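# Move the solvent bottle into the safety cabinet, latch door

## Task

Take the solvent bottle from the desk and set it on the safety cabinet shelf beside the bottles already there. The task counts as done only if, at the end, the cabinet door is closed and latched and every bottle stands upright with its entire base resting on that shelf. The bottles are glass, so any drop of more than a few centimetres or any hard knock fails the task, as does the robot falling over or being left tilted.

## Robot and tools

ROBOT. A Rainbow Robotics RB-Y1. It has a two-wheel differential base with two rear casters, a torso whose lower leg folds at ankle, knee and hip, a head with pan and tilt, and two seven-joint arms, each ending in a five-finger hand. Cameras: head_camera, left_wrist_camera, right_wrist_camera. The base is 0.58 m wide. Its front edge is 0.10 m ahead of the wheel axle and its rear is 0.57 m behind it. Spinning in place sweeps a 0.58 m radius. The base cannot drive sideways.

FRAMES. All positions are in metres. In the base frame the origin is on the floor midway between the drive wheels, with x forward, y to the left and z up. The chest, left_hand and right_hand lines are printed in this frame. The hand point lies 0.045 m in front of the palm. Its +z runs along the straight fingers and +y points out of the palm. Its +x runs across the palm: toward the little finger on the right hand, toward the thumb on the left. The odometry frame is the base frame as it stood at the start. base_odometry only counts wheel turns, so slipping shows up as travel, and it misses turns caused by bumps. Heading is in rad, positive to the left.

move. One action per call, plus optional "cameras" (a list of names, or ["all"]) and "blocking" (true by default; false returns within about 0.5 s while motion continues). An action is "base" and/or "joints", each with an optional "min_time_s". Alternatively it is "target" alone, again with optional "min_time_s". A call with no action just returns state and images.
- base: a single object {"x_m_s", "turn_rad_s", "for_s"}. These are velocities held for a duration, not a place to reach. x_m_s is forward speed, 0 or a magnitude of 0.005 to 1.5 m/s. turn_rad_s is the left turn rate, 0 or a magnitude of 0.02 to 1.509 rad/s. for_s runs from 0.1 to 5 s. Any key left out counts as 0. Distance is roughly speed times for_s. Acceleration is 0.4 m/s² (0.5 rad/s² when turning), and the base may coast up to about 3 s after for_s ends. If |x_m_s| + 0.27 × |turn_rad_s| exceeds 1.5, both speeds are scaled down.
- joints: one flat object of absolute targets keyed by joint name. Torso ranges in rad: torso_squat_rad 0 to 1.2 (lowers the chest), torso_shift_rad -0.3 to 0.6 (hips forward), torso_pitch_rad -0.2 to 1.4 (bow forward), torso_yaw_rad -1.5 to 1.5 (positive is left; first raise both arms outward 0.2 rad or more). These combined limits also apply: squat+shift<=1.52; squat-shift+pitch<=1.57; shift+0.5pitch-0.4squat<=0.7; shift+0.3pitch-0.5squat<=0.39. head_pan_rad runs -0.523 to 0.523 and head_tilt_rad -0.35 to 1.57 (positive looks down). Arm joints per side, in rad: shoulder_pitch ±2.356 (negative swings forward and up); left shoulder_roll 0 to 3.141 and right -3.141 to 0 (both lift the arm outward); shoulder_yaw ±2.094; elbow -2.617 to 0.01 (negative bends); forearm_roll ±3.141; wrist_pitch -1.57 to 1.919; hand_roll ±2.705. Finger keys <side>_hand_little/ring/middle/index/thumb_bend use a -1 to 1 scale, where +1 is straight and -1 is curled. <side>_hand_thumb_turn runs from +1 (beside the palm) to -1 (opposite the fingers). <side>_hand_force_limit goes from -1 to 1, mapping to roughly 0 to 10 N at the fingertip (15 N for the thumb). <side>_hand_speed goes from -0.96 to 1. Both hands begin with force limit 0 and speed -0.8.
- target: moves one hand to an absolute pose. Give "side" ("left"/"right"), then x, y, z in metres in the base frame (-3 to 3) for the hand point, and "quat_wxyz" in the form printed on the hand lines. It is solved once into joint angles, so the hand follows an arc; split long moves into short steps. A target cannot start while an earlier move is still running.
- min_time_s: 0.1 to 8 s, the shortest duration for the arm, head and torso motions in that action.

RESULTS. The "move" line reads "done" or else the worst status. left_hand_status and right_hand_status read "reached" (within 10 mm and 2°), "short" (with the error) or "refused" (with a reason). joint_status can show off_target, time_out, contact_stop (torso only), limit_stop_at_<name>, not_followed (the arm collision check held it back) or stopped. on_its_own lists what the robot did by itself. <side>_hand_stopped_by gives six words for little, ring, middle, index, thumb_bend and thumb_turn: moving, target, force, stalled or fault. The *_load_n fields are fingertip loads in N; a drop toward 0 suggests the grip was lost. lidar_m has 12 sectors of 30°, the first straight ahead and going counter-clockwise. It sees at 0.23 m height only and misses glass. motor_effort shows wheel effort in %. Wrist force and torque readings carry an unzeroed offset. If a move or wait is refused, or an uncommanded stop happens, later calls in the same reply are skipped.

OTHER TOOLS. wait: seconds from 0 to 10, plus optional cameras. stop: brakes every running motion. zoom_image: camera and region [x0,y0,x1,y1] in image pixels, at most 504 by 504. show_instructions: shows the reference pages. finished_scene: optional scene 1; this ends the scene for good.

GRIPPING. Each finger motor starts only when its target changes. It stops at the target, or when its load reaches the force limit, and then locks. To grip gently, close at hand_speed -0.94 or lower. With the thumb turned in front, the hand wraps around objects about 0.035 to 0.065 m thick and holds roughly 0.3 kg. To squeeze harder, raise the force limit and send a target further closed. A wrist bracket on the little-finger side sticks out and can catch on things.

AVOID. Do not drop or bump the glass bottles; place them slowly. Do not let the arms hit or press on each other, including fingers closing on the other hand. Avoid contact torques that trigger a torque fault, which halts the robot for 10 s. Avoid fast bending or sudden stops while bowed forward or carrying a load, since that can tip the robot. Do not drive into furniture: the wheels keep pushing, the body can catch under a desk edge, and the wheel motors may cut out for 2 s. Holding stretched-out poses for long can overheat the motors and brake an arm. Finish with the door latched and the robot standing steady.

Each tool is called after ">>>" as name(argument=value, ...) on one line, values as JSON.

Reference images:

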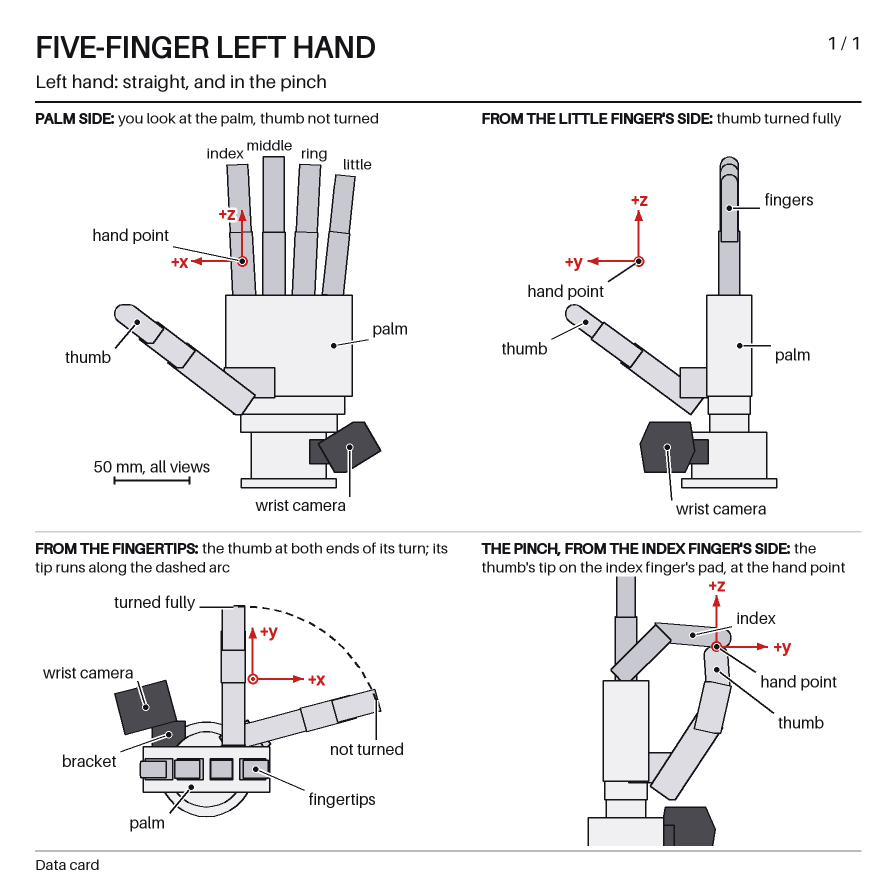

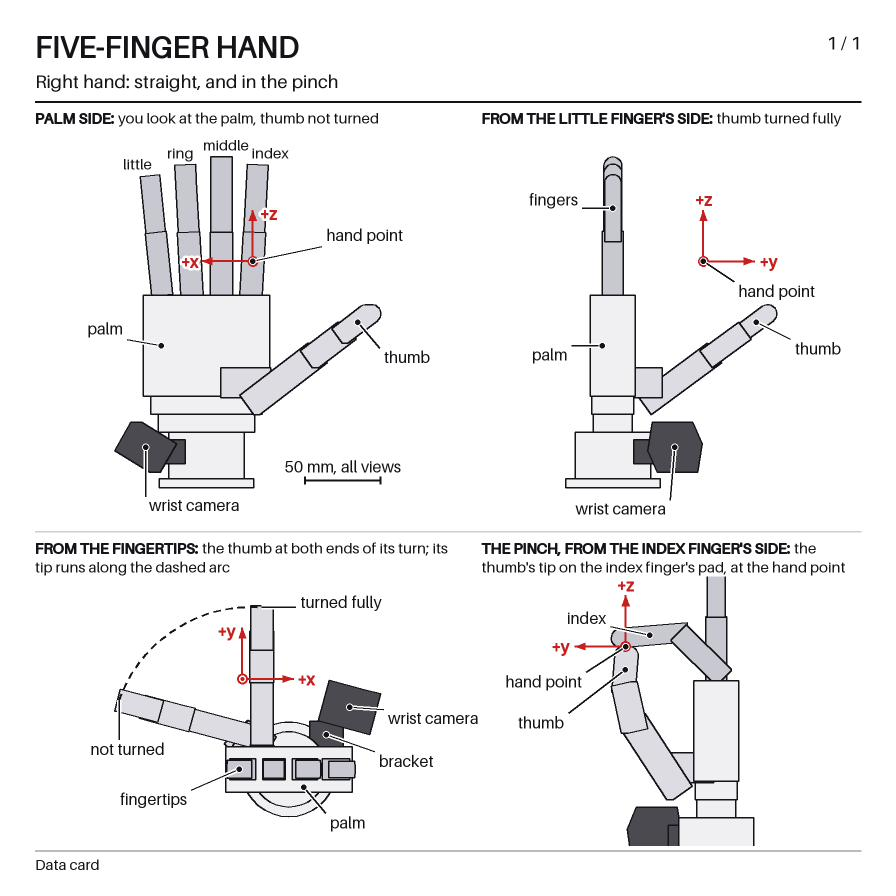

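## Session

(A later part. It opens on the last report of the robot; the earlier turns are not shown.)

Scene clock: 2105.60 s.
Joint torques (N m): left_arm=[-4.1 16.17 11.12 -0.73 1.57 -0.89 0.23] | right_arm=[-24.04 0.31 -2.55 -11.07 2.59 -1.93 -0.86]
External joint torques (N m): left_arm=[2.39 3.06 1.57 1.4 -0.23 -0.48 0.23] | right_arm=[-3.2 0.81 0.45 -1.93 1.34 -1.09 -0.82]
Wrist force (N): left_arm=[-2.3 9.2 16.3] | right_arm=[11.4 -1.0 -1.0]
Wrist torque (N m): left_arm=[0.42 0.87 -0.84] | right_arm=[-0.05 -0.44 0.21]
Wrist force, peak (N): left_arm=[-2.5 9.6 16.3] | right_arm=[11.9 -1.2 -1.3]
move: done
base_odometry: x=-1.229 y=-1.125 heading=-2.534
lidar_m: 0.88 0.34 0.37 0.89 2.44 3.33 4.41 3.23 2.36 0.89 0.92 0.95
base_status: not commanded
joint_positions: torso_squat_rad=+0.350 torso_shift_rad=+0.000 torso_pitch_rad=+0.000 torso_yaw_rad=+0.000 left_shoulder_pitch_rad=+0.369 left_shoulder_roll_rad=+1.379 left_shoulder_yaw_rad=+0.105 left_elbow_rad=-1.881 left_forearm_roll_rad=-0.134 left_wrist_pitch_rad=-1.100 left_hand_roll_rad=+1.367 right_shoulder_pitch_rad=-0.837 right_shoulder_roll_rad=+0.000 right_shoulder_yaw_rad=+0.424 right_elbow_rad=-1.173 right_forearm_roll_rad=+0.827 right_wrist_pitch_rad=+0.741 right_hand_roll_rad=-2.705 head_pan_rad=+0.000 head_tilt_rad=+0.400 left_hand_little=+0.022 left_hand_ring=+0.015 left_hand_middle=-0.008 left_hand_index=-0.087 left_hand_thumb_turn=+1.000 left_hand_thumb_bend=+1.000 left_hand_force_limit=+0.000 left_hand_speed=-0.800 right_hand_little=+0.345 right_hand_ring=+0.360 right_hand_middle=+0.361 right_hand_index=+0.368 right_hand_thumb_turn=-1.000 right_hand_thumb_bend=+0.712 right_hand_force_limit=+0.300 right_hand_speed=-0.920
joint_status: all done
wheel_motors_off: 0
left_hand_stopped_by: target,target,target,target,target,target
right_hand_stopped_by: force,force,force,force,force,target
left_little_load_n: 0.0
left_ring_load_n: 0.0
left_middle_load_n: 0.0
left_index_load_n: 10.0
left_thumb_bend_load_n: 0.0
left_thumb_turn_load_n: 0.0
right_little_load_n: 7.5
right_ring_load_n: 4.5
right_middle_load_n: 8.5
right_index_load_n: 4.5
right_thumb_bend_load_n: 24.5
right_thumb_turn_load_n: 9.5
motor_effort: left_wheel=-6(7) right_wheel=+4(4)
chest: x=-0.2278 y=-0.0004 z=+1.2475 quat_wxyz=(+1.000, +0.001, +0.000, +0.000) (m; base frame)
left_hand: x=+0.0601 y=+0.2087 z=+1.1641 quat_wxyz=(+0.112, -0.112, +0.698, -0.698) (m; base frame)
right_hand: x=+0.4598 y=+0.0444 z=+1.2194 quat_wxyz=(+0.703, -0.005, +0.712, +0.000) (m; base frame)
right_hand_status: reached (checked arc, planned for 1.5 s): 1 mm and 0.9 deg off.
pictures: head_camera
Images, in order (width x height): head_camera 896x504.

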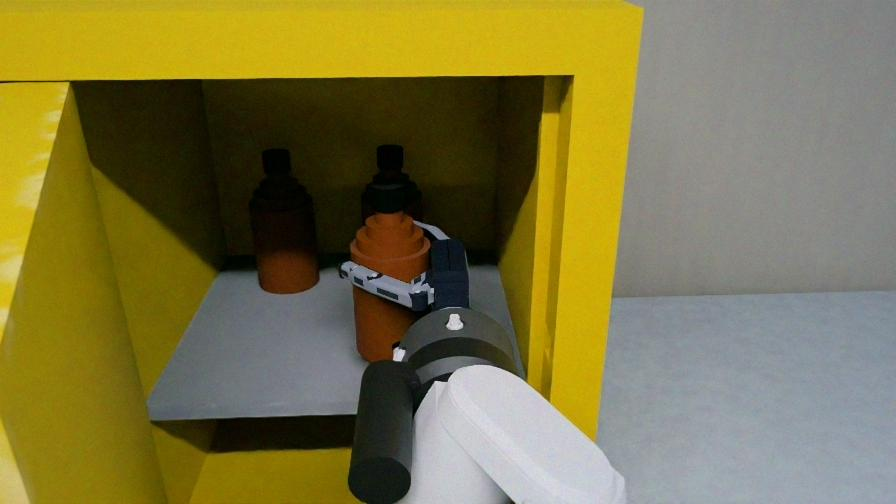

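>>> move(target={"side": "right", "x": 0.458, "y": 0.04, "z": 1.21, "quat_wxyz": [0.7071, 0, 0.7071, 0]}, min_time_s=1.5, cameras=[])

>>> move(target={"side": "right", "x": 0.457, "y": 0.038, "z": 1.203, "quat_wxyz": [0.7071, 0, 0.7071, 0]}, min_time_s=1.5, cameras=["head_camera"])

>>> zoom_image(camera="head_camera", region=[300, 150, 550, 400])

Scene clock: 2133.63 s.
Joint torques (N m): left_arm=[-3.78 16.24 11.29 -0.82 1.56 -0.97 0.3] | right_arm=[-23.55 0.86 -5.37 -12.32 2.51 -2.05 -0.76]
External joint torques (N m): left_arm=[2.72 3.12 1.74 1.31 -0.24 -0.57 0.29] | right_arm=[-2.93 1.14 -2.51 -3.07 1.29 -1.21 -0.72]
Wrist force (N): left_arm=[-2.6 9.5 15.8] | right_arm=[12.0 -1.2 -1.0]
Wrist torque (N m): left_arm=[0.54 0.88 -0.87] | right_arm=[-0.09 -0.56 0.23]
Wrist force, peak (N): left_arm=[-3.0 9.8 16.1] | right_arm=[12.2 -1.1 -0.8]
move: done
base_odometry: x=-1.229 y=-1.125 heading=-2.534
lidar_m: 0.87 0.35 0.36 0.88 2.44 3.33 4.41 3.24 2.35 0.89 0.91 0.94
base_status: not commanded
joint_positions: torso_squat_rad=+0.350 torso_shift_rad=+0.000 torso_pitch_rad=+0.000 torso_yaw_rad=+0.000 left_shoulder_pitch_rad=+0.369 left_shoulder_roll_rad=+1.379 left_shoulder_yaw_rad=+0.105 left_elbow_rad=-1.881 left_forearm_roll_rad=-0.134 left_wrist_pitch_rad=-1.100 left_hand_roll_rad=+1.367 right_shoulder_pitch_rad=-0.805 right_shoulder_roll_rad=+0.000 right_shoulder_yaw_rad=+0.415 right_elbow_rad=-1.182 right_forearm_roll_rad=+0.845 right_wrist_pitch_rad=+0.718 right_hand_roll_rad=-2.705 head_pan_rad=+0.000 head_tilt_rad=+0.400 left_hand_little=+0.022 left_hand_ring=+0.015 left_hand_middle=-0.008 left_hand_index=-0.087 left_hand_thumb_turn=+1.000 left_hand_thumb_bend=+1.000 left_hand_force_limit=+0.000 left_hand_speed=-0.800 right_hand_little=+0.345 right_hand_ring=+0.360 right_hand_middle=+0.361 right_hand_index=+0.368 right_hand_thumb_turn=-1.000 right_hand_thumb_bend=+0.712 right_hand_force_limit=+0.300 right_hand_speed=-0.920
joint_status: all done
wheel_motors_off: 0
left_hand_stopped_by: target,target,target,target,target,target
right_hand_stopped_by: force,force,force,force,force,target
left_little_load_n: 0.0
left_ring_load_n: 0.0
left_middle_load_n: 0.0
left_index_load_n: 10.0
left_thumb_bend_load_n: 0.0
left_thumb_turn_load_n: -0.5
right_little_load_n: 7.5
right_ring_load_n: 4.5
right_middle_load_n: 9.0
right_index_load_n: 4.0
right_thumb_bend_load_n: 24.5
right_thumb_turn_load_n: 9.5
motor_effort: left_wheel=-5(7) right_wheel=+4(4)
chest: x=-0.2278 y=-0.0004 z=+1.2475 quat_wxyz=(+1.000, +0.001, +0.000, +0.000) (m; base frame)
left_hand: x=+0.0601 y=+0.2087 z=+1.1641 quat_wxyz=(+0.112, -0.112, +0.698, -0.698) (m; base frame)
right_hand: x=+0.4579 y=+0.0396 z=+1.2093 quat_wxyz=(+0.702, -0.006, +0.712, +0.000) (m; base frame)
right_hand_status: reached (checked arc, as near as the solve gets, planned for 1.5 s): 1 mm and 1.2 deg off.
pictures: none
No camera images: "cameras" was empty.

Scene clock: 2135.47 s.
Joint torques (N m): left_arm=[-3.48 15.91 11.51 -0.89 1.61 -0.89 0.24] | right_arm=[-23.27 1.11 -4.73 -12.17 2.46 -1.97 -0.96]
External joint torques (N m): left_arm=[3.02 2.8 1.95 1.24 -0.19 -0.48 0.24] | right_arm=[-2.78 1.26 -1.94 -2.86 1.26 -1.14 -0.92]
Wrist force (N): left_arm=[-2.9 9.8 16.4] | right_arm=[11.6 -1.3 -0.7]
Wrist torque (N m): left_arm=[0.49 0.95 -0.88] | right_arm=[-0.09 -0.52 0.19]
Wrist force, peak (N): left_arm=[-2.9 9.8 16.4] | right_arm=[11.9 -1.1 -1.1]
move: done
base_odometry: x=-1.229 y=-1.125 heading=-2.534
lidar_m: 0.87 0.34 0.37 0.88 2.44 3.32 4.41 3.24 2.36 0.89 0.92 0.94
base_status: not commanded
joint_positions: torso_squat_rad=+0.350 torso_shift_rad=+0.000 torso_pitch_rad=+0.000 torso_yaw_rad=+0.000 left_shoulder_pitch_rad=+0.369 left_shoulder_roll_rad=+1.379 left_shoulder_yaw_rad=+0.105 left_elbow_rad=-1.881 left_forearm_roll_rad=-0.134 left_wrist_pitch_rad=-1.100 left_hand_roll_rad=+1.367 right_shoulder_pitch_rad=-0.789 right_shoulder_roll_rad=+0.000 right_shoulder_yaw_rad=+0.412 right_elbow_rad=-1.184 right_forearm_roll_rad=+0.853 right_wrist_pitch_rad=+0.705 right_hand_roll_rad=-2.705 head_pan_rad=+0.000 head_tilt_rad=+0.400 left_hand_little=+0.022 left_hand_ring=+0.015 left_hand_middle=-0.008 left_hand_index=-0.087 left_hand_thumb_turn=+1.000 left_hand_thumb_bend=+1.000 left_hand_force_limit=+0.000 left_hand_speed=-0.800 right_hand_little=+0.345 right_hand_ring=+0.360 right_hand_middle=+0.361 right_hand_index=+0.368 right_hand_thumb_turn=-1.000 right_hand_thumb_bend=+0.712 right_hand_force_limit=+0.300 right_hand_speed=-0.920
joint_status: all done
wheel_motors_off: 0
left_hand_stopped_by: target,target,target,target,target,target
right_hand_stopped_by: force,force,force,force,force,target
left_little_load_n: 0.0
left_ring_load_n: 0.0
left_middle_load_n: 0.0
left_index_load_n: 10.0
left_thumb_bend_load_n: 0.0
left_thumb_turn_load_n: -0.5
right_little_load_n: 7.5
right_ring_load_n: 4.5
right_middle_load_n: 9.0
right_index_load_n: 4.5
right_thumb_bend_load_n: 24.5
right_thumb_turn_load_n: 9.5
motor_effort: left_wheel=-6(8) right_wheel=+4(4)
chest: x=-0.2278 y=-0.0004 z=+1.2475 quat_wxyz=(+1.000, +0.001, +0.000, +0.000) (m; base frame)
left_hand: x=+0.0601 y=+0.2087 z=+1.1641 quat_wxyz=(+0.112, -0.112, +0.698, -0.698) (m; base frame)
right_hand: x=+0.4569 y=+0.0376 z=+1.2023 quat_wxyz=(+0.700, -0.008, +0.714, +0.000) (m; base frame)
right_hand_status: reached (checked arc, as near as the solve gets, planned for 1.5 s): 1 mm and 1.5 deg off.
pictures: head_camera
Images, in order (width x height): head_camera 896x504.

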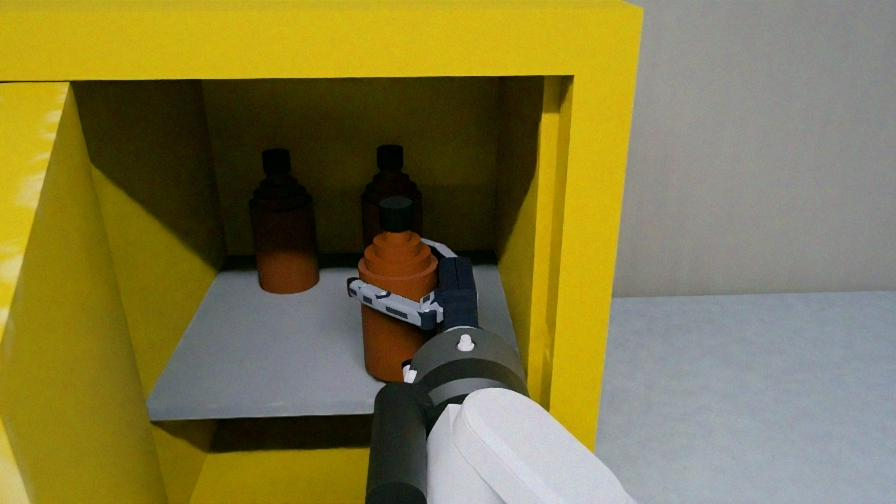

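Scaled by 2.016.

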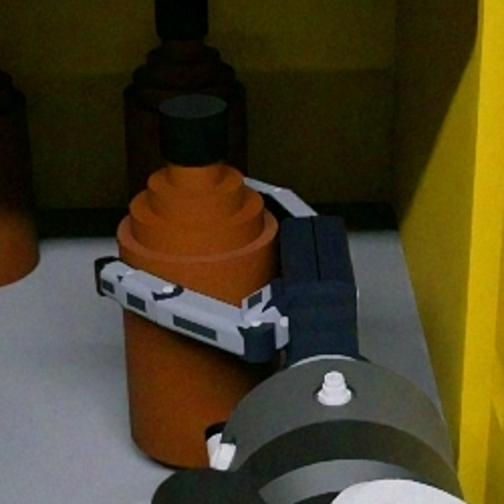

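>>> move(target={"side": "right", "x": 0.457, "y": 0.037, "z": 1.197, "quat_wxyz": [0.7071, 0, 0.7071, 0]}, min_time_s=1.5, cameras=[])

>>> move(target={"side": "right", "x": 0.457, "y": 0.036, "z": 1.191, "quat_wxyz": [0.7071, 0, 0.7071, 0]}, min_time_s=1.5, cameras=["head_camera"])

>>> zoom_image(camera="head_camera", region=[300, 200, 550, 450])

Scene clock: 2150.17 s.
Joint torques (N m): left_arm=[-4.08 16.14 10.92 -0.78 1.69 -0.73 0.29] | right_arm=[-23.37 1.39 -4.84 -11.11 2.42 -2.03 -0.92]
External joint torques (N m): left_arm=[2.41 3.03 1.37 1.35 -0.11 -0.33 0.29] | right_arm=[-2.92 1.5 -2.09 -1.77 1.24 -1.2 -0.89]
Wrist force (N): left_arm=[-3.0 9.7 15.9] | right_arm=[11.4 -1.2 -0.7]
Wrist torque (N m): left_arm=[0.51 0.93 -0.87] | right_arm=[-0.10 -0.42 0.17]
Wrist force, peak (N): left_arm=[-2.7 10.0 16.1] | right_arm=[12.1 -1.0 -0.3]
move: done
base_odometry: x=-1.229 y=-1.125 heading=-2.534
lidar_m: 0.88 0.34 0.36 0.88 2.44 3.32 4.41 3.23 2.35 0.88 0.91 0.95
base_status: not commanded
joint_positions: torso_squat_rad=+0.350 torso_shift_rad=+0.000 torso_pitch_rad=+0.000 torso_yaw_rad=+0.000 left_shoulder_pitch_rad=+0.369 left_shoulder_roll_rad=+1.379 left_shoulder_yaw_rad=+0.105 left_elbow_rad=-1.881 left_forearm_roll_rad=-0.134 left_wrist_pitch_rad=-1.100 left_hand_roll_rad=+1.367 right_shoulder_pitch_rad=-0.780 right_shoulder_roll_rad=+0.000 right_shoulder_yaw_rad=+0.409 right_elbow_rad=-1.180 right_forearm_roll_rad=+0.856 right_wrist_pitch_rad=+0.693 right_hand_roll_rad=-2.705 head_pan_rad=+0.000 head_tilt_rad=+0.400 left_hand_little=+0.022 left_hand_ring=+0.015 left_hand_middle=-0.008 left_hand_index=-0.087 left_hand_thumb_turn=+1.000 left_hand_thumb_bend=+1.000 left_hand_force_limit=+0.000 left_hand_speed=-0.800 right_hand_little=+0.345 right_hand_ring=+0.360 right_hand_middle=+0.361 right_hand_index=+0.368 right_hand_thumb_turn=-1.000 right_hand_thumb_bend=+0.712 right_hand_force_limit=+0.300 right_hand_speed=-0.920
joint_status: all done
wheel_motors_off: 0
left_hand_stopped_by: target,target,target,target,target,target
right_hand_stopped_by: force,force,force,force,force,target
left_little_load_n: 0.0
left_ring_load_n: 0.0
left_middle_load_n: 0.0
left_index_load_n: 10.0
left_thumb_bend_load_n: 0.0
left_thumb_turn_load_n: -0.5
right_little_load_n: 7.5
right_ring_load_n: 4.0
right_middle_load_n: 9.0
right_index_load_n: 4.5
right_thumb_bend_load_n: 24.5
right_thumb_turn_load_n: 9.5
motor_effort: left_wheel=-4(7) right_wheel=+4(4)
chest: x=-0.2278 y=-0.0004 z=+1.2475 quat_wxyz=(+1.000, +0.001, +0.000, +0.000) (m; base frame)
left_hand: x=+0.0601 y=+0.2087 z=+1.1641 quat_wxyz=(+0.112, -0.112, +0.698, -0.698) (m; base frame)
right_hand: x=+0.4568 y=+0.0366 z=+1.1965 quat_wxyz=(+0.698, -0.011, +0.716, +0.000) (m; base frame)
right_hand_status: reached (checked arc, as near as the solve gets, planned for 1.5 s): 1 mm and 1.9 deg off.
pictures: none
No camera images: "cameras" was empty.

Scene clock: 2152.00 s.
Joint torques (N m): left_arm=[-3.66 16.19 10.9 -0.73 1.48 -0.85 0.44] | right_arm=[-21.8 0.72 -5.13 -10.15 2.15 -1.8 -0.66]
External joint torques (N m): left_arm=[2.84 3.08 1.34 1.4 -0.32 -0.45 0.44] | right_arm=[-1.39 0.79 -2.43 -0.77 0.99 -0.97 -0.62]
Wrist force (N): left_arm=[-3.6 9.9 16.4] | right_arm=[9.2 -1.1 -1.3]
Wrist torque (N m): left_arm=[0.51 0.97 -0.90] | right_arm=[-0.12 -0.43 0.21]
Wrist force, peak (N): left_arm=[-3.6 9.9 16.4] | right_arm=[12.1 -1.1 -0.5]
move: short
base_odometry: x=-1.229 y=-1.125 heading=-2.534
lidar_m: 0.88 0.34 0.37 0.88 2.46 3.33 4.41 3.23 2.35 0.89 0.91 0.94
base_status: not commanded
joint_positions: torso_squat_rad=+0.350 torso_shift_rad=+0.000 torso_pitch_rad=+0.000 torso_yaw_rad=+0.000 left_shoulder_pitch_rad=+0.369 left_shoulder_roll_rad=+1.379 left_shoulder_yaw_rad=+0.105 left_elbow_rad=-1.881 left_forearm_roll_rad=-0.134 left_wrist_pitch_rad=-1.100 left_hand_roll_rad=+1.367 right_shoulder_pitch_rad=-0.772 right_shoulder_roll_rad=+0.000 right_shoulder_yaw_rad=+0.406 right_elbow_rad=-1.175 right_forearm_roll_rad=+0.859 right_wrist_pitch_rad=+0.681 right_hand_roll_rad=-2.705 head_pan_rad=+0.000 head_tilt_rad=+0.400 left_hand_little=+0.022 left_hand_ring=+0.015 left_hand_middle=-0.008 left_hand_index=-0.087 left_hand_thumb_turn=+1.000 left_hand_thumb_bend=+1.000 left_hand_force_limit=+0.000 left_hand_speed=-0.800 right_hand_little=+0.345 right_hand_ring=+0.360 right_hand_middle=+0.361 right_hand_index=+0.368 right_hand_thumb_turn=-1.000 right_hand_thumb_bend=+0.712 right_hand_force_limit=+0.300 right_hand_speed=-0.920
joint_status: all done
wheel_motors_off: 0
left_hand_stopped_by: target,target,target,target,target,target
right_hand_stopped_by: force,force,force,force,force,target
left_little_load_n: 0.0
left_ring_load_n: 0.0
left_middle_load_n: 0.0
left_index_load_n: 10.5
left_thumb_bend_load_n: 0.0
left_thumb_turn_load_n: -0.5
right_little_load_n: 6.5
right_ring_load_n: 4.0
right_middle_load_n: 9.0
right_index_load_n: 4.5
right_thumb_bend_load_n: 24.5
right_thumb_turn_load_n: 10.5
motor_effort: left_wheel=-5(8) right_wheel=+4(4)
chest: x=-0.2278 y=-0.0004 z=+1.2475 quat_wxyz=(+1.000, +0.001, +0.000, +0.000) (m; base frame)
left_hand: x=+0.0601 y=+0.2087 z=+1.1641 quat_wxyz=(+0.112, -0.112, +0.698, -0.698) (m; base frame)
right_hand: x=+0.4568 y=+0.0357 z=+1.1909 quat_wxyz=(+0.696, -0.013, +0.718, +0.001) (m; base frame)
right_hand_status: short (checked arc, as near as the solve gets, planned for 1.5 s): 0 mm and 2.3 deg off. The place is met; only the turn is off.
pictures: head_camera
Images, in order (width x height): head_camera 896x504.

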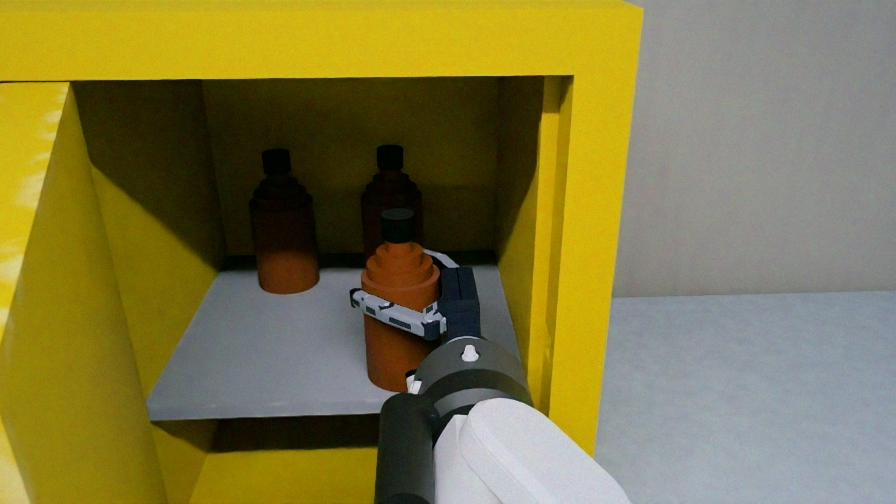

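Scaled by 2.016.

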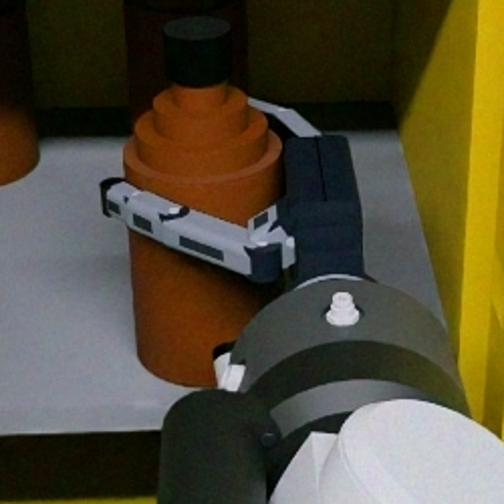

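>>> move(target={"side": "right", "x": 0.457, "y": 0.038, "z": 1.207, "quat_wxyz": [0.7071, 0, 0.7071, 0]}, min_time_s=1.5, cameras=[])

>>> move(base={"x_m_s": 0.025, "for_s": 1.0}, cameras=["head_camera", "left_wrist_camera"])

>>> move(target={"side": "left", "x": 0.037, "y": 0.21, "z": 1.164, "quat_wxyz": [0.113, -0.113, 0.698, -0.698]}, min_time_s=1.5, cameras=["left_wrist_camera", "head_camera"])

Scene clock: 2183.43 s.
Joint torques (N m): left_arm=[-3.84 16.24 10.84 -0.86 1.64 -0.93 0.33] | right_arm=[-27.08 0.64 -1.93 -12.08 2.01 -1.24 -0.81]
External joint torques (N m): left_arm=[2.65 3.13 1.29 1.27 -0.16 -0.52 0.33] | right_arm=[-6.57 0.82 0.88 -2.79 0.8 -0.4 -0.78]
Wrist force (N): left_arm=[-2.8 9.7 16.0] | right_arm=[11.7 -0.8 -0.8]
Wrist torque (N m): left_arm=[0.54 0.92 -0.89] | right_arm=[-0.01 -0.49 0.23]
Wrist force, peak (N): left_arm=[-3.3 10.2 16.3] | right_arm=[12.0 -1.1 -0.2]
move: done
base_odometry: x=-1.229 y=-1.125 heading=-2.534
lidar_m: 0.88 0.34 0.36 0.88 2.44 3.33 4.42 3.23 2.36 0.89 0.91 0.95
base_status: not commanded
joint_positions: torso_squat_rad=+0.350 torso_shift_rad=+0.000 torso_pitch_rad=+0.000 torso_yaw_rad=+0.000 left_shoulder_pitch_rad=+0.369 left_shoulder_roll_rad=+1.379 left_shoulder_yaw_rad=+0.105 left_elbow_rad=-1.881 left_forearm_roll_rad=-0.134 left_wrist_pitch_rad=-1.100 left_hand_roll_rad=+1.367 right_shoulder_pitch_rad=-0.792 right_shoulder_roll_rad=+0.000 right_shoulder_yaw_rad=+0.411 right_elbow_rad=-1.189 right_forearm_roll_rad=+0.852 right_wrist_pitch_rad=+0.712 right_hand_roll_rad=-2.705 head_pan_rad=+0.000 head_tilt_rad=+0.400 left_hand_little=+0.022 left_hand_ring=+0.015 left_hand_middle=-0.008 left_hand_index=-0.087 left_hand_thumb_turn=+1.000 left_hand_thumb_bend=+1.000 left_hand_force_limit=+0.000 left_hand_speed=-0.800 right_hand_little=+0.345 right_hand_ring=+0.360 right_hand_middle=+0.361 right_hand_index=+0.368 right_hand_thumb_turn=-1.000 right_hand_thumb_bend=+0.712 right_hand_force_limit=+0.300 right_hand_speed=-0.920
joint_status: all done
wheel_motors_off: 0
left_hand_stopped_by: target,target,target,target,target,target
right_hand_stopped_by: force,force,force,force,force,target
left_little_load_n: 0.0
left_ring_load_n: 0.0
left_middle_load_n: 0.0
left_index_load_n: 10.0
left_thumb_bend_load_n: 0.0
left_thumb_turn_load_n: -0.5
right_little_load_n: 7.5
right_ring_load_n: 4.5
right_middle_load_n: 9.0
right_index_load_n: 4.0
right_thumb_bend_load_n: 24.5
right_thumb_turn_load_n: 9.5
motor_effort: left_wheel=-5(7) right_wheel=+3(4)
chest: x=-0.2278 y=-0.0004 z=+1.2475 quat_wxyz=(+1.000, +0.001, +0.000, +0.000) (m; base frame)
left_hand: x=+0.0601 y=+0.2087 z=+1.1641 quat_wxyz=(+0.112, -0.112, +0.698, -0.698) (m; base frame)
right_hand: x=+0.4570 y=+0.0371 z=+1.2058 quat_wxyz=(+0.701, -0.006, +0.713, +0.000) (m; base frame)
right_hand_status: reached (checked arc, as near as the solve gets, planned for 1.5 s): 1 mm and 1.2 deg off.
pictures: none
No camera images: "cameras" was empty.

Scene clock: 2185.17 s.
Joint torques (N m): left_arm=[-4.51 16.22 10.73 0.39 1.16 -0.9 0.21] | right_arm=[-26.71 0.39 -2.09 -11.76 1.98 -1.39 -0.77]
External joint torques (N m): left_arm=[1.98 3.11 1.18 2.51 -0.64 -0.39 0.21] | right_arm=[-6.2 0.57 0.72 -2.47 0.78 -0.55 -0.73]
Wrist force (N): left_arm=[-3.6 8.6 17.3] | right_arm=[11.5 -0.9 -0.7]
Wrist torque (N m): left_arm=[0.44 0.91 -0.88] | right_arm=[-0.06 -0.45 0.23]
Wrist force, peak (N): left_arm=[-5.8 9.7 17.6] | right_arm=[12.4 -0.8 0.1]
move: done
base_odometry: x=-1.249 y=-1.140 heading=-2.535
lidar_m: 0.87 0.33 0.33 0.85 2.45 3.33 4.44 3.25 2.36 0.89 0.91 0.92
base_status: done (sent for 1 of 1 s)
joint_positions: torso_squat_rad=+0.350 torso_shift_rad=+0.000 torso_pitch_rad=+0.000 torso_yaw_rad=+0.000 left_shoulder_pitch_rad=+0.369 left_shoulder_roll_rad=+1.380 left_shoulder_yaw_rad=+0.105 left_elbow_rad=-1.881 left_forearm_roll_rad=-0.134 left_wrist_pitch_rad=-1.100 left_hand_roll_rad=+1.367 right_shoulder_pitch_rad=-0.792 right_shoulder_roll_rad=+0.000 right_shoulder_yaw_rad=+0.411 right_elbow_rad=-1.189 right_forearm_roll_rad=+0.852 right_wrist_pitch_rad=+0.712 right_hand_roll_rad=-2.705 head_pan_rad=+0.000 head_tilt_rad=+0.400 left_hand_little=+0.022 left_hand_ring=+0.015 left_hand_middle=-0.008 left_hand_index=-0.087 left_hand_thumb_turn=+1.000 left_hand_thumb_bend=+1.000 left_hand_force_limit=+0.000 left_hand_speed=-0.800 right_hand_little=+0.345 right_hand_ring=+0.360 right_hand_middle=+0.361 right_hand_index=+0.368 right_hand_thumb_turn=-1.000 right_hand_thumb_bend=+0.712 right_hand_force_limit=+0.300 right_hand_speed=-0.920
joint_status: not commanded
wheel_motors_off: 0
left_hand_stopped_by: target,target,target,target,target,target
right_hand_stopped_by: force,force,force,force,force,target
left_little_load_n: 0.0
left_ring_load_n: 0.0
left_middle_load_n: 0.0
left_index_load_n: 11.5
left_thumb_bend_load_n: 0.0
left_thumb_turn_load_n: 0.0
right_little_load_n: 7.5
right_ring_load_n: 4.5
right_middle_load_n: 9.0
right_index_load_n: 4.0
right_thumb_bend_load_n: 24.5
right_thumb_turn_load_n: 9.5
motor_effort: left_wheel=-5(10) right_wheel=+3(18)
chest: x=-0.2278 y=-0.0004 z=+1.2475 quat_wxyz=(+1.000, +0.001, +0.000, +0.000) (m; base frame)
left_hand: x=+0.0600 y=+0.2087 z=+1.1641 quat_wxyz=(+0.112, -0.112, +0.698, -0.699) (m; base frame)
right_hand: x=+0.4570 y=+0.0372 z=+1.2060 quat_wxyz=(+0.701, -0.006, +0.713, +0.000) (m; base frame)
pictures: head_camera, left_wrist_camera
Images, in order (width x height): head_camera 896x504, left_wrist_camera 504x504.

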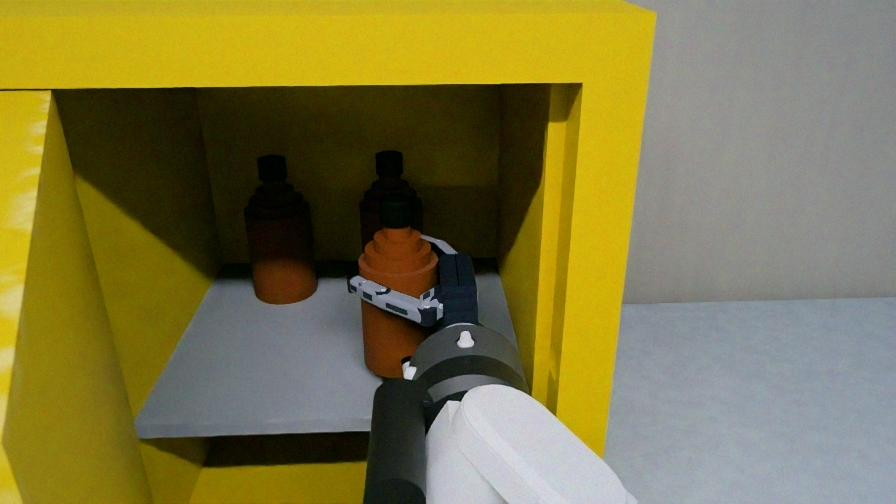

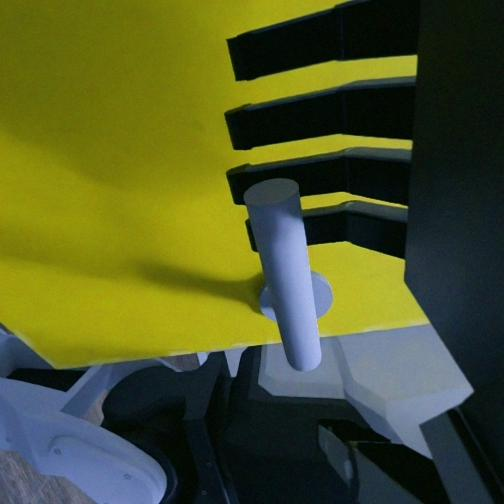

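Scene clock: 2187.00 s.
Joint torques (N m): left_arm=[-2.18 12.71 10.43 -2.39 1.82 -2.19 0.28] | right_arm=[-26.37 0.7 -2.16 -11.8 2.04 -1.49 -0.78]
External joint torques (N m): left_arm=[2.99 0.77 1.18 -0.26 0.03 -1.73 0.28] | right_arm=[-5.86 0.88 0.65 -2.51 0.84 -0.65 -0.75]
Wrist force (N): left_arm=[-6.8 10.9 16.4] | right_arm=[11.0 -0.8 -0.5]
Wrist torque (N m): left_arm=[0.40 0.87 -0.90] | right_arm=[-0.04 -0.39 0.19]
Wrist force, peak (N): left_arm=[-7.8 11.3 18.0] | right_arm=[12.3 -0.9 -0.6]
move: done
base_odometry: x=-1.249 y=-1.140 heading=-2.535
lidar_m: 0.88 0.32 0.32 0.84 2.44 3.32 4.44 3.24 2.37 0.90 0.90 0.93
base_status: not commanded
joint_positions: torso_squat_rad=+0.350 torso_shift_rad=+0.000 torso_pitch_rad=+0.000 torso_yaw_rad=+0.000 left_shoulder_pitch_rad=+0.529 left_shoulder_roll_rad=+1.371 left_shoulder_yaw_rad=+0.221 left_elbow_rad=-1.949 left_forearm_roll_rad=-0.124 left_wrist_pitch_rad=-1.110 left_hand_roll_rad=+1.340 right_shoulder_pitch_rad=-0.792 right_shoulder_roll_rad=+0.000 right_shoulder_yaw_rad=+0.411 right_elbow_rad=-1.189 right_forearm_roll_rad=+0.852 right_wrist_pitch_rad=+0.712 right_hand_roll_rad=-2.705 head_pan_rad=+0.000 head_tilt_rad=+0.400 left_hand_little=+0.022 left_hand_ring=+0.015 left_hand_middle=-0.008 left_hand_index=-0.087 left_hand_thumb_turn=+1.000 left_hand_thumb_bend=+1.000 left_hand_force_limit=+0.000 left_hand_speed=-0.800 right_hand_little=+0.345 right_hand_ring=+0.360 right_hand_middle=+0.361 right_hand_index=+0.368 right_hand_thumb_turn=-1.000 right_hand_thumb_bend=+0.712 right_hand_force_limit=+0.300 right_hand_speed=-0.920
joint_status: all done
wheel_motors_off: 0
left_hand_stopped_by: target,target,target,target,target,target
right_hand_stopped_by: force,force,force,force,force,target
left_little_load_n: 0.0
left_ring_load_n: 0.0
left_middle_load_n: -0.5
left_index_load_n: 9.5
left_thumb_bend_load_n: 0.0
left_thumb_turn_load_n: 0.0
right_little_load_n: 7.5
right_ring_load_n: 4.0
right_middle_load_n: 8.5
right_index_load_n: 4.0
right_thumb_bend_load_n: 24.5
right_thumb_turn_load_n: 9.5
motor_effort: left_wheel=-5(7) right_wheel=+3(4)
chest: x=-0.2278 y=-0.0004 z=+1.2475 quat_wxyz=(+1.000, +0.001, +0.000, +0.000) (m; base frame)
left_hand: x=+0.0373 y=+0.2100 z=+1.1640 quat_wxyz=(+0.113, -0.113, +0.698, -0.698) (m; base frame)
left_hand_status: reached (checked arc, planned for 1.5 s): 0 mm and 0.1 deg off.
right_hand: x=+0.4570 y=+0.0372 z=+1.2060 quat_wxyz=(+0.701, -0.006, +0.713, +0.000) (m; base frame)
pictures: head_camera, left_wrist_camera
Images, in order (width x height): head_camera 896x504, left_wrist_camera 504x504.

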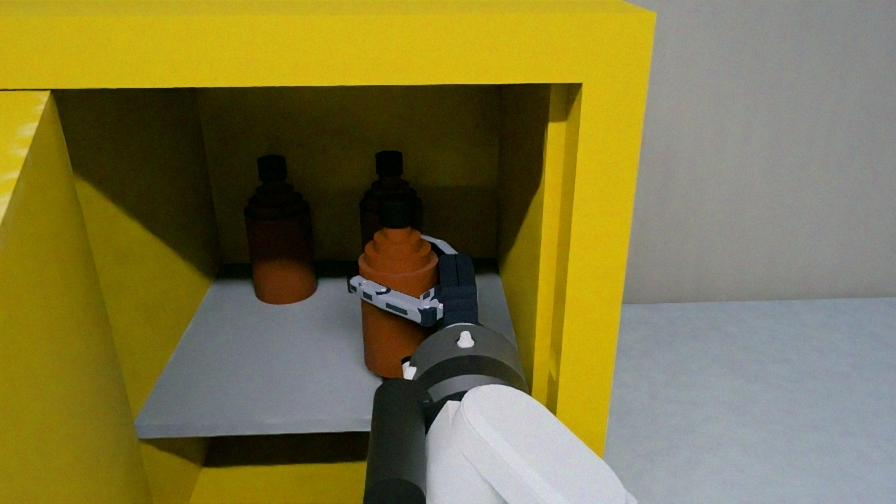

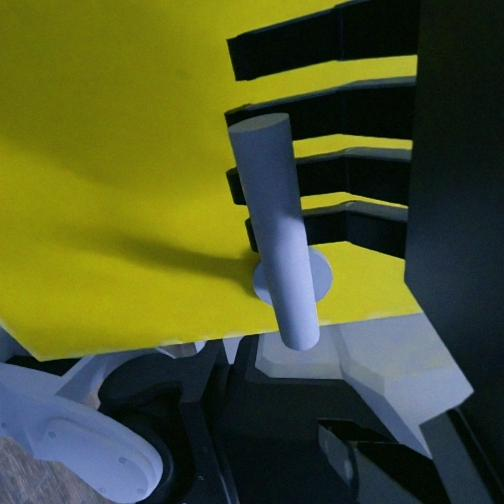

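>>> move(target={"side": "right", "x": 0.457, "y": 0.037, "z": 1.197, "quat_wxyz": [0.7071, 0, 0.7071, 0]}, min_time_s=1.5, cameras=[])

>>> move(target={"side": "right", "x": 0.457, "y": 0.036, "z": 1.191, "quat_wxyz": [0.7071, 0, 0.7071, 0]}, min_time_s=1.5, cameras=["head_camera"])

>>> zoom_image(camera="head_camera", region=[300, 200, 550, 450])

Scene clock: 2200.23 s.
Joint torques (N m): left_arm=[-2.4 12.78 10.4 -2.34 1.8 -2.03 0.28] | right_arm=[-23.45 0.6 -5.09 -11.18 2.41 -1.95 -0.58]
External joint torques (N m): left_arm=[2.77 0.85 1.15 -0.21 0 -1.57 0.27] | right_arm=[-3.01 0.7 -2.35 -1.84 1.23 -1.11 -0.54]
Wrist force (N): left_arm=[-6.8 11.1 16.6] | right_arm=[11.6 -1.3 -0.1]
Wrist torque (N m): left_arm=[0.44 0.88 -0.92] | right_arm=[-0.17 -0.51 0.20]
Wrist force, peak (N): left_arm=[-6.8 11.5 16.8] | right_arm=[12.0 -1.1 -0.8]
move: done
base_odometry: x=-1.249 y=-1.140 heading=-2.535
lidar_m: 0.87 0.33 0.33 0.85 2.44 3.33 4.45 3.23 2.35 0.88 0.91 0.92
base_status: not commanded
joint_positions: torso_squat_rad=+0.350 torso_shift_rad=+0.000 torso_pitch_rad=+0.000 torso_yaw_rad=+0.000 left_shoulder_pitch_rad=+0.529 left_shoulder_roll_rad=+1.371 left_shoulder_yaw_rad=+0.221 left_elbow_rad=-1.949 left_forearm_roll_rad=-0.124 left_wrist_pitch_rad=-1.110 left_hand_roll_rad=+1.340 right_shoulder_pitch_rad=-0.780 right_shoulder_roll_rad=+0.000 right_shoulder_yaw_rad=+0.409 right_elbow_rad=-1.180 right_forearm_roll_rad=+0.856 right_wrist_pitch_rad=+0.693 right_hand_roll_rad=-2.705 head_pan_rad=+0.000 head_tilt_rad=+0.400 left_hand_little=+0.022 left_hand_ring=+0.015 left_hand_middle=-0.008 left_hand_index=-0.087 left_hand_thumb_turn=+1.000 left_hand_thumb_bend=+1.000 left_hand_force_limit=+0.000 left_hand_speed=-0.800 right_hand_little=+0.345 right_hand_ring=+0.360 right_hand_middle=+0.361 right_hand_index=+0.368 right_hand_thumb_turn=-1.000 right_hand_thumb_bend=+0.712 right_hand_force_limit=+0.300 right_hand_speed=-0.920
joint_status: all done
wheel_motors_off: 0
left_hand_stopped_by: target,target,target,target,target,target
right_hand_stopped_by: force,force,force,force,force,target
left_little_load_n: 0.0
left_ring_load_n: 0.0
left_middle_load_n: 0.0
left_index_load_n: 9.5
left_thumb_bend_load_n: 0.0
left_thumb_turn_load_n: 0.0
right_little_load_n: 7.5
right_ring_load_n: 4.5
right_middle_load_n: 9.0
right_index_load_n: 4.5
right_thumb_bend_load_n: 24.5
right_thumb_turn_load_n: 9.5
motor_effort: left_wheel=-4(7) right_wheel=+3(3)
chest: x=-0.2278 y=-0.0004 z=+1.2475 quat_wxyz=(+1.000, +0.001, +0.000, +0.000) (m; base frame)
left_hand: x=+0.0373 y=+0.2100 z=+1.1640 quat_wxyz=(+0.113, -0.113, +0.698, -0.698) (m; base frame)
right_hand: x=+0.4568 y=+0.0366 z=+1.1965 quat_wxyz=(+0.698, -0.011, +0.716, +0.000) (m; base frame)
right_hand_status: reached (checked arc, as near as the solve gets, planned for 1.5 s): 1 mm and 1.9 deg off.
pictures: none
No camera images: "cameras" was empty.

Scene clock: 2202.07 s.
Joint torques (N m): left_arm=[-2.07 12.94 10.33 -2.43 1.92 -2.17 0.26] | right_arm=[-21.81 0.48 -5.05 -10.16 2.15 -1.68 -0.75]
External joint torques (N m): left_arm=[3.1 1.01 1.08 -0.3 0.12 -1.71 0.26] | right_arm=[-1.41 0.55 -2.35 -0.78 0.99 -0.85 -0.71]
Wrist force (N): left_arm=[-7.2 11.7 16.8] | right_arm=[9.0 -0.9 -1.6]
Wrist torque (N m): left_arm=[0.46 0.86 -0.90] | right_arm=[-0.08 -0.41 0.22]
Wrist force, peak (N): left_arm=[-7.3 12.1 16.6] | right_arm=[11.9 -0.7 -1.0]
move: short
base_odometry: x=-1.249 y=-1.140 heading=-2.535
lidar_m: 0.88 0.32 0.33 0.84 2.45 3.33 4.43 3.23 2.36 0.88 0.90 0.92
base_status: not commanded
joint_positions: torso_squat_rad=+0.350 torso_shift_rad=+0.000 torso_pitch_rad=+0.000 torso_yaw_rad=+0.000 left_shoulder_pitch_rad=+0.529 left_shoulder_roll_rad=+1.371 left_shoulder_yaw_rad=+0.221 left_elbow_rad=-1.949 left_forearm_roll_rad=-0.124 left_wrist_pitch_rad=-1.110 left_hand_roll_rad=+1.340 right_shoulder_pitch_rad=-0.772 right_shoulder_roll_rad=+0.000 right_shoulder_yaw_rad=+0.407 right_elbow_rad=-1.175 right_forearm_roll_rad=+0.859 right_wrist_pitch_rad=+0.681 right_hand_roll_rad=-2.705 head_pan_rad=+0.000 head_tilt_rad=+0.400 left_hand_little=+0.022 left_hand_ring=+0.015 left_hand_middle=-0.008 left_hand_index=-0.087 left_hand_thumb_turn=+1.000 left_hand_thumb_bend=+1.000 left_hand_force_limit=+0.000 left_hand_speed=-0.800 right_hand_little=+0.345 right_hand_ring=+0.360 right_hand_middle=+0.361 right_hand_index=+0.368 right_hand_thumb_turn=-1.000 right_hand_thumb_bend=+0.712 right_hand_force_limit=+0.300 right_hand_speed=-0.920
joint_status: all done
wheel_motors_off: 0
left_hand_stopped_by: target,target,target,target,target,target
right_hand_stopped_by: force,force,force,force,force,target
left_little_load_n: 0.0
left_ring_load_n: 0.0
left_middle_load_n: 0.0
left_index_load_n: 10.0
left_thumb_bend_load_n: 0.0
left_thumb_turn_load_n: 0.0
right_little_load_n: 7.0
right_ring_load_n: 3.5
right_middle_load_n: 9.0
right_index_load_n: 4.5
right_thumb_bend_load_n: 24.5
right_thumb_turn_load_n: 10.5
motor_effort: left_wheel=-4(7) right_wheel=+3(4)
chest: x=-0.2278 y=-0.0004 z=+1.2475 quat_wxyz=(+1.000, +0.001, +0.000, +0.000) (m; base frame)
left_hand: x=+0.0373 y=+0.2100 z=+1.1640 quat_wxyz=(+0.113, -0.113, +0.698, -0.698) (m; base frame)
right_hand: x=+0.4568 y=+0.0358 z=+1.1909 quat_wxyz=(+0.696, -0.013, +0.717, +0.001) (m; base frame)
right_hand_status: short (checked arc, as near as the solve gets, planned for 1.5 s): 0 mm and 2.3 deg off. The place is met; only the turn is off.
pictures: head_camera
Images, in order (width x height): head_camera 896x504.

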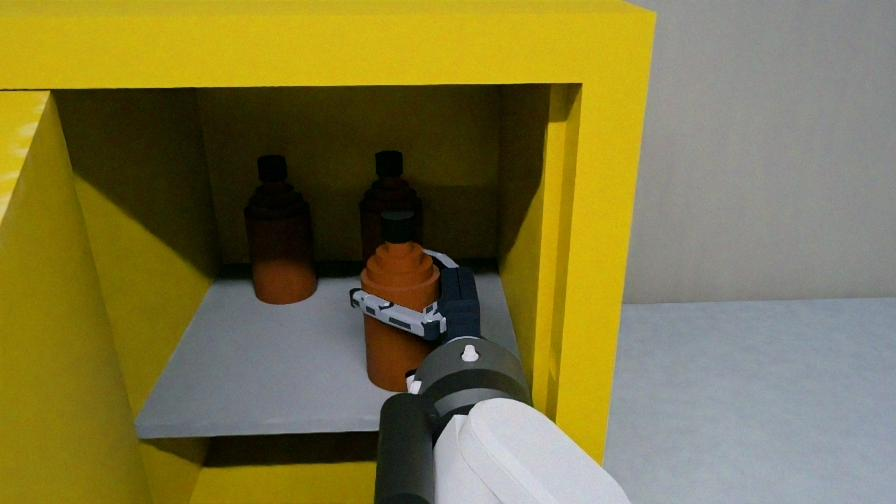

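Scaled by 2.016.

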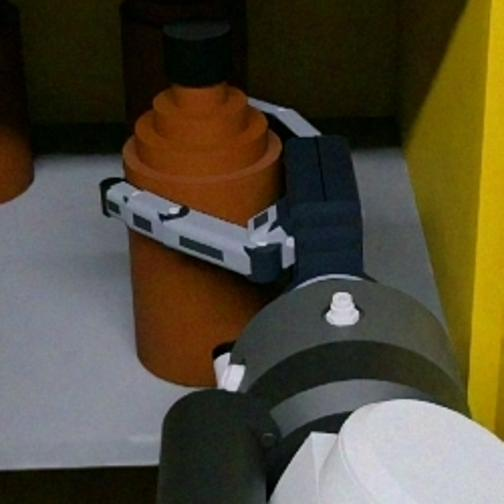

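>>> move(target={"side": "right", "x": 0.457, "y": 0.036, "z": 1.1885, "quat_wxyz": [0.7071, 0, 0.7071, 0]}, min_time_s=1.5, cameras=["head_camera"])

Scene clock: 2212.30 s.
Joint torques (N m): left_arm=[-2.39 12.95 10.29 -2.4 1.84 -2.16 0.34] | right_arm=[-17.52 0.35 -3.42 -6.84 0.96 -1.67 -0.4]
External joint torques (N m): left_arm=[2.78 1.01 1.05 -0.27 0.05 -1.7 0.34] | right_arm=[2.87 0.41 -0.73 2.55 -0.2 -0.84 -0.36]
Wrist force (N): left_arm=[-7.6 11.5 16.6] | right_arm=[2.4 -3.6 -2.9]
Wrist torque (N m): left_arm=[0.44 0.89 -0.91] | right_arm=[0.05 -0.55 0.03]
Wrist force, peak (N): left_arm=[-7.5 11.5 17.2] | right_arm=[9.5 -0.8 -1.9]
move: short
base_odometry: x=-1.249 y=-1.140 heading=-2.535
lidar_m: 0.87 0.33 0.34 0.85 2.45 3.33 4.44 3.23 2.36 0.89 0.90 0.91
base_status: not commanded
joint_positions: torso_squat_rad=+0.350 torso_shift_rad=+0.000 torso_pitch_rad=+0.000 torso_yaw_rad=+0.000 left_shoulder_pitch_rad=+0.529 left_shoulder_roll_rad=+1.371 left_shoulder_yaw_rad=+0.221 left_elbow_rad=-1.949 left_forearm_roll_rad=-0.124 left_wrist_pitch_rad=-1.110 left_hand_roll_rad=+1.340 right_shoulder_pitch_rad=-0.770 right_shoulder_roll_rad=+0.000 right_shoulder_yaw_rad=+0.406 right_elbow_rad=-1.173 right_forearm_roll_rad=+0.860 right_wrist_pitch_rad=+0.677 right_hand_roll_rad=-2.705 head_pan_rad=+0.000 head_tilt_rad=+0.400 left_hand_little=+0.022 left_hand_ring=+0.015 left_hand_middle=-0.008 left_hand_index=-0.087 left_hand_thumb_turn=+1.000 left_hand_thumb_bend=+1.000 left_hand_force_limit=+0.000 left_hand_speed=-0.800 right_hand_little=+0.345 right_hand_ring=+0.360 right_hand_middle=+0.361 right_hand_index=+0.368 right_hand_thumb_turn=-1.000 right_hand_thumb_bend=+0.712 right_hand_force_limit=+0.300 right_hand_speed=-0.920
joint_status: all done
wheel_motors_off: 0
left_hand_stopped_by: target,target,target,target,target,target
right_hand_stopped_by: force,force,force,force,force,target
left_little_load_n: 0.0
left_ring_load_n: 0.0
left_middle_load_n: 0.0
left_index_load_n: 9.5
left_thumb_bend_load_n: 0.0
left_thumb_turn_load_n: -0.5
right_little_load_n: 6.5
right_ring_load_n: 4.0
right_middle_load_n: 9.5
right_index_load_n: 5.0
right_thumb_bend_load_n: 24.0
right_thumb_turn_load_n: 11.5
motor_effort: left_wheel=-5(7) right_wheel=+3(4)
chest: x=-0.2278 y=-0.0004 z=+1.2475 quat_wxyz=(+1.000, +0.001, +0.000, +0.000) (m; base frame)
left_hand: x=+0.0373 y=+0.2100 z=+1.1640 quat_wxyz=(+0.113, -0.113, +0.698, -0.698) (m; base frame)
right_hand: x=+0.4568 y=+0.0360 z=+1.1896 quat_wxyz=(+0.696, -0.014, +0.718, +0.001) (m; base frame)
right_hand_status: short (checked arc, as near as the solve gets, planned for 1.5 s): 1 mm and 2.4 deg off. The place is met; only the turn is off.
pictures: head_camera
Images, in order (width x height): head_camera 896x504.

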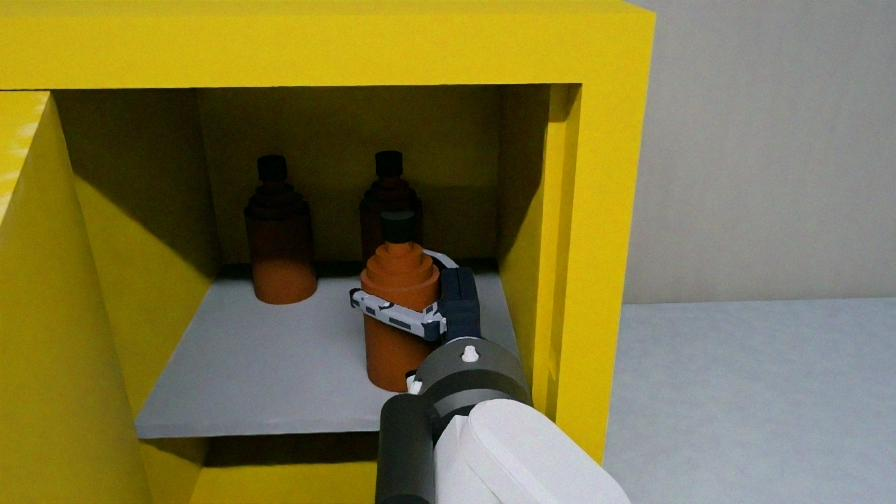

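>>> move(cameras=["all"])

Scene clock: 2286.37 s.
Joint torques (N m): left_arm=[-2.66 12.47 10.71 -2.38 1.76 -2.14 0.38] | right_arm=[-17.43 0.74 -3.89 -6.96 0.86 -1.69 -0.31]
External joint torques (N m): left_arm=[2.51 0.53 1.46 -0.25 -0.04 -1.69 0.38] | right_arm=[2.96 0.8 -1.2 2.43 -0.29 -0.86 -0.27]
Wrist force (N): left_arm=[-7.6 11.6 16.5] | right_arm=[2.0 -4.0 -2.6]
Wrist torque (N m): left_arm=[0.49 0.86 -0.92] | right_arm=[-0.06 -0.50 -0.02]
Wrist force, peak (N): left_arm=[-7.5 11.9 16.7] | right_arm=[2.5 -4.3 -3.0]
base_odometry: x=-1.249 y=-1.140 heading=-2.535
lidar_m: 0.87 0.33 0.32 0.84 2.44 3.32 4.44 3.24 2.35 0.89 0.90 0.90
base_status: not commanded
joint_positions: torso_squat_rad=+0.350 torso_shift_rad=+0.000 torso_pitch_rad=+0.000 torso_yaw_rad=+0.000 left_shoulder_pitch_rad=+0.529 left_shoulder_roll_rad=+1.371 left_shoulder_yaw_rad=+0.221 left_elbow_rad=-1.949 left_forearm_roll_rad=-0.124 left_wrist_pitch_rad=-1.110 left_hand_roll_rad=+1.340 right_shoulder_pitch_rad=-0.770 right_shoulder_roll_rad=+0.000 right_shoulder_yaw_rad=+0.406 right_elbow_rad=-1.173 right_forearm_roll_rad=+0.860 right_wrist_pitch_rad=+0.677 right_hand_roll_rad=-2.705 head_pan_rad=+0.000 head_tilt_rad=+0.400 left_hand_little=+0.022 left_hand_ring=+0.015 left_hand_middle=-0.008 left_hand_index=-0.087 left_hand_thumb_turn=+1.000 left_hand_thumb_bend=+1.000 left_hand_force_limit=+0.000 left_hand_speed=-0.800 right_hand_little=+0.345 right_hand_ring=+0.360 right_hand_middle=+0.361 right_hand_index=+0.368 right_hand_thumb_turn=-1.000 right_hand_thumb_bend=+0.712 right_hand_force_limit=+0.300 right_hand_speed=-0.920
joint_status: all done
wheel_motors_off: 0
left_hand_stopped_by: target,target,target,target,target,target
right_hand_stopped_by: force,force,force,force,force,target
left_little_load_n: 0.0
left_ring_load_n: 0.0
left_middle_load_n: 0.0
left_index_load_n: 10.0
left_thumb_bend_load_n: 0.0
left_thumb_turn_load_n: 0.0
right_little_load_n: 6.5
right_ring_load_n: 4.0
right_middle_load_n: 9.0
right_index_load_n: 5.0
right_thumb_bend_load_n: 24.0
right_thumb_turn_load_n: 11.5
motor_effort: left_wheel=-5(7) right_wheel=+3(4)
chest: x=-0.2278 y=-0.0004 z=+1.2475 quat_wxyz=(+1.000, +0.001, +0.000, +0.000) (m; base frame)
left_hand: x=+0.0373 y=+0.2100 z=+1.1640 quat_wxyz=(+0.113, -0.113, +0.698, -0.698) (m; base frame)
right_hand: x=+0.4568 y=+0.0360 z=+1.1896 quat_wxyz=(+0.696, -0.014, +0.718, +0.001) (m; base frame)
right_hand_status: short (checked arc, as near as the solve gets, planned for 1.5 s): 1 mm and 2.4 deg off. The place is met; only the turn is off.
pictures: head_camera, left_wrist_camera, right_wrist_camera
Images, in order (width x height): head_camera 896x504, left_wrist_camera 504x504, right_wrist_camera 504x504.

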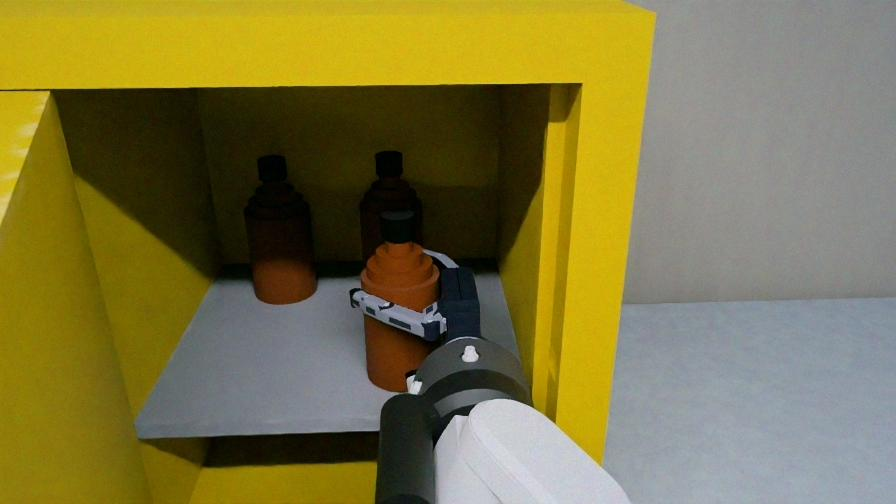

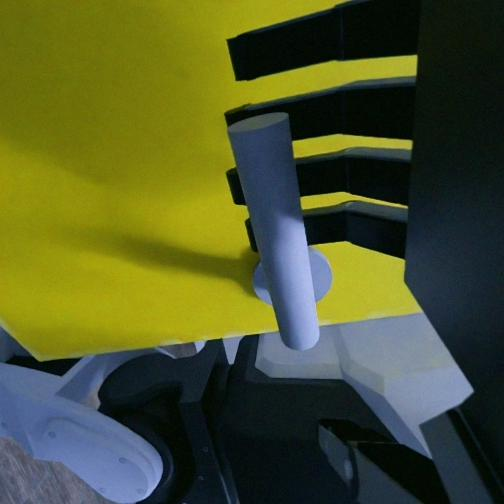

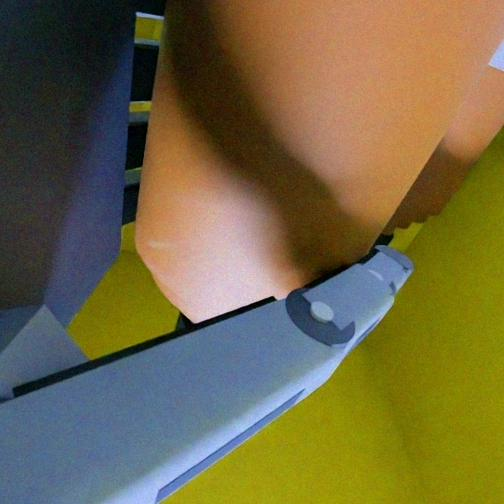

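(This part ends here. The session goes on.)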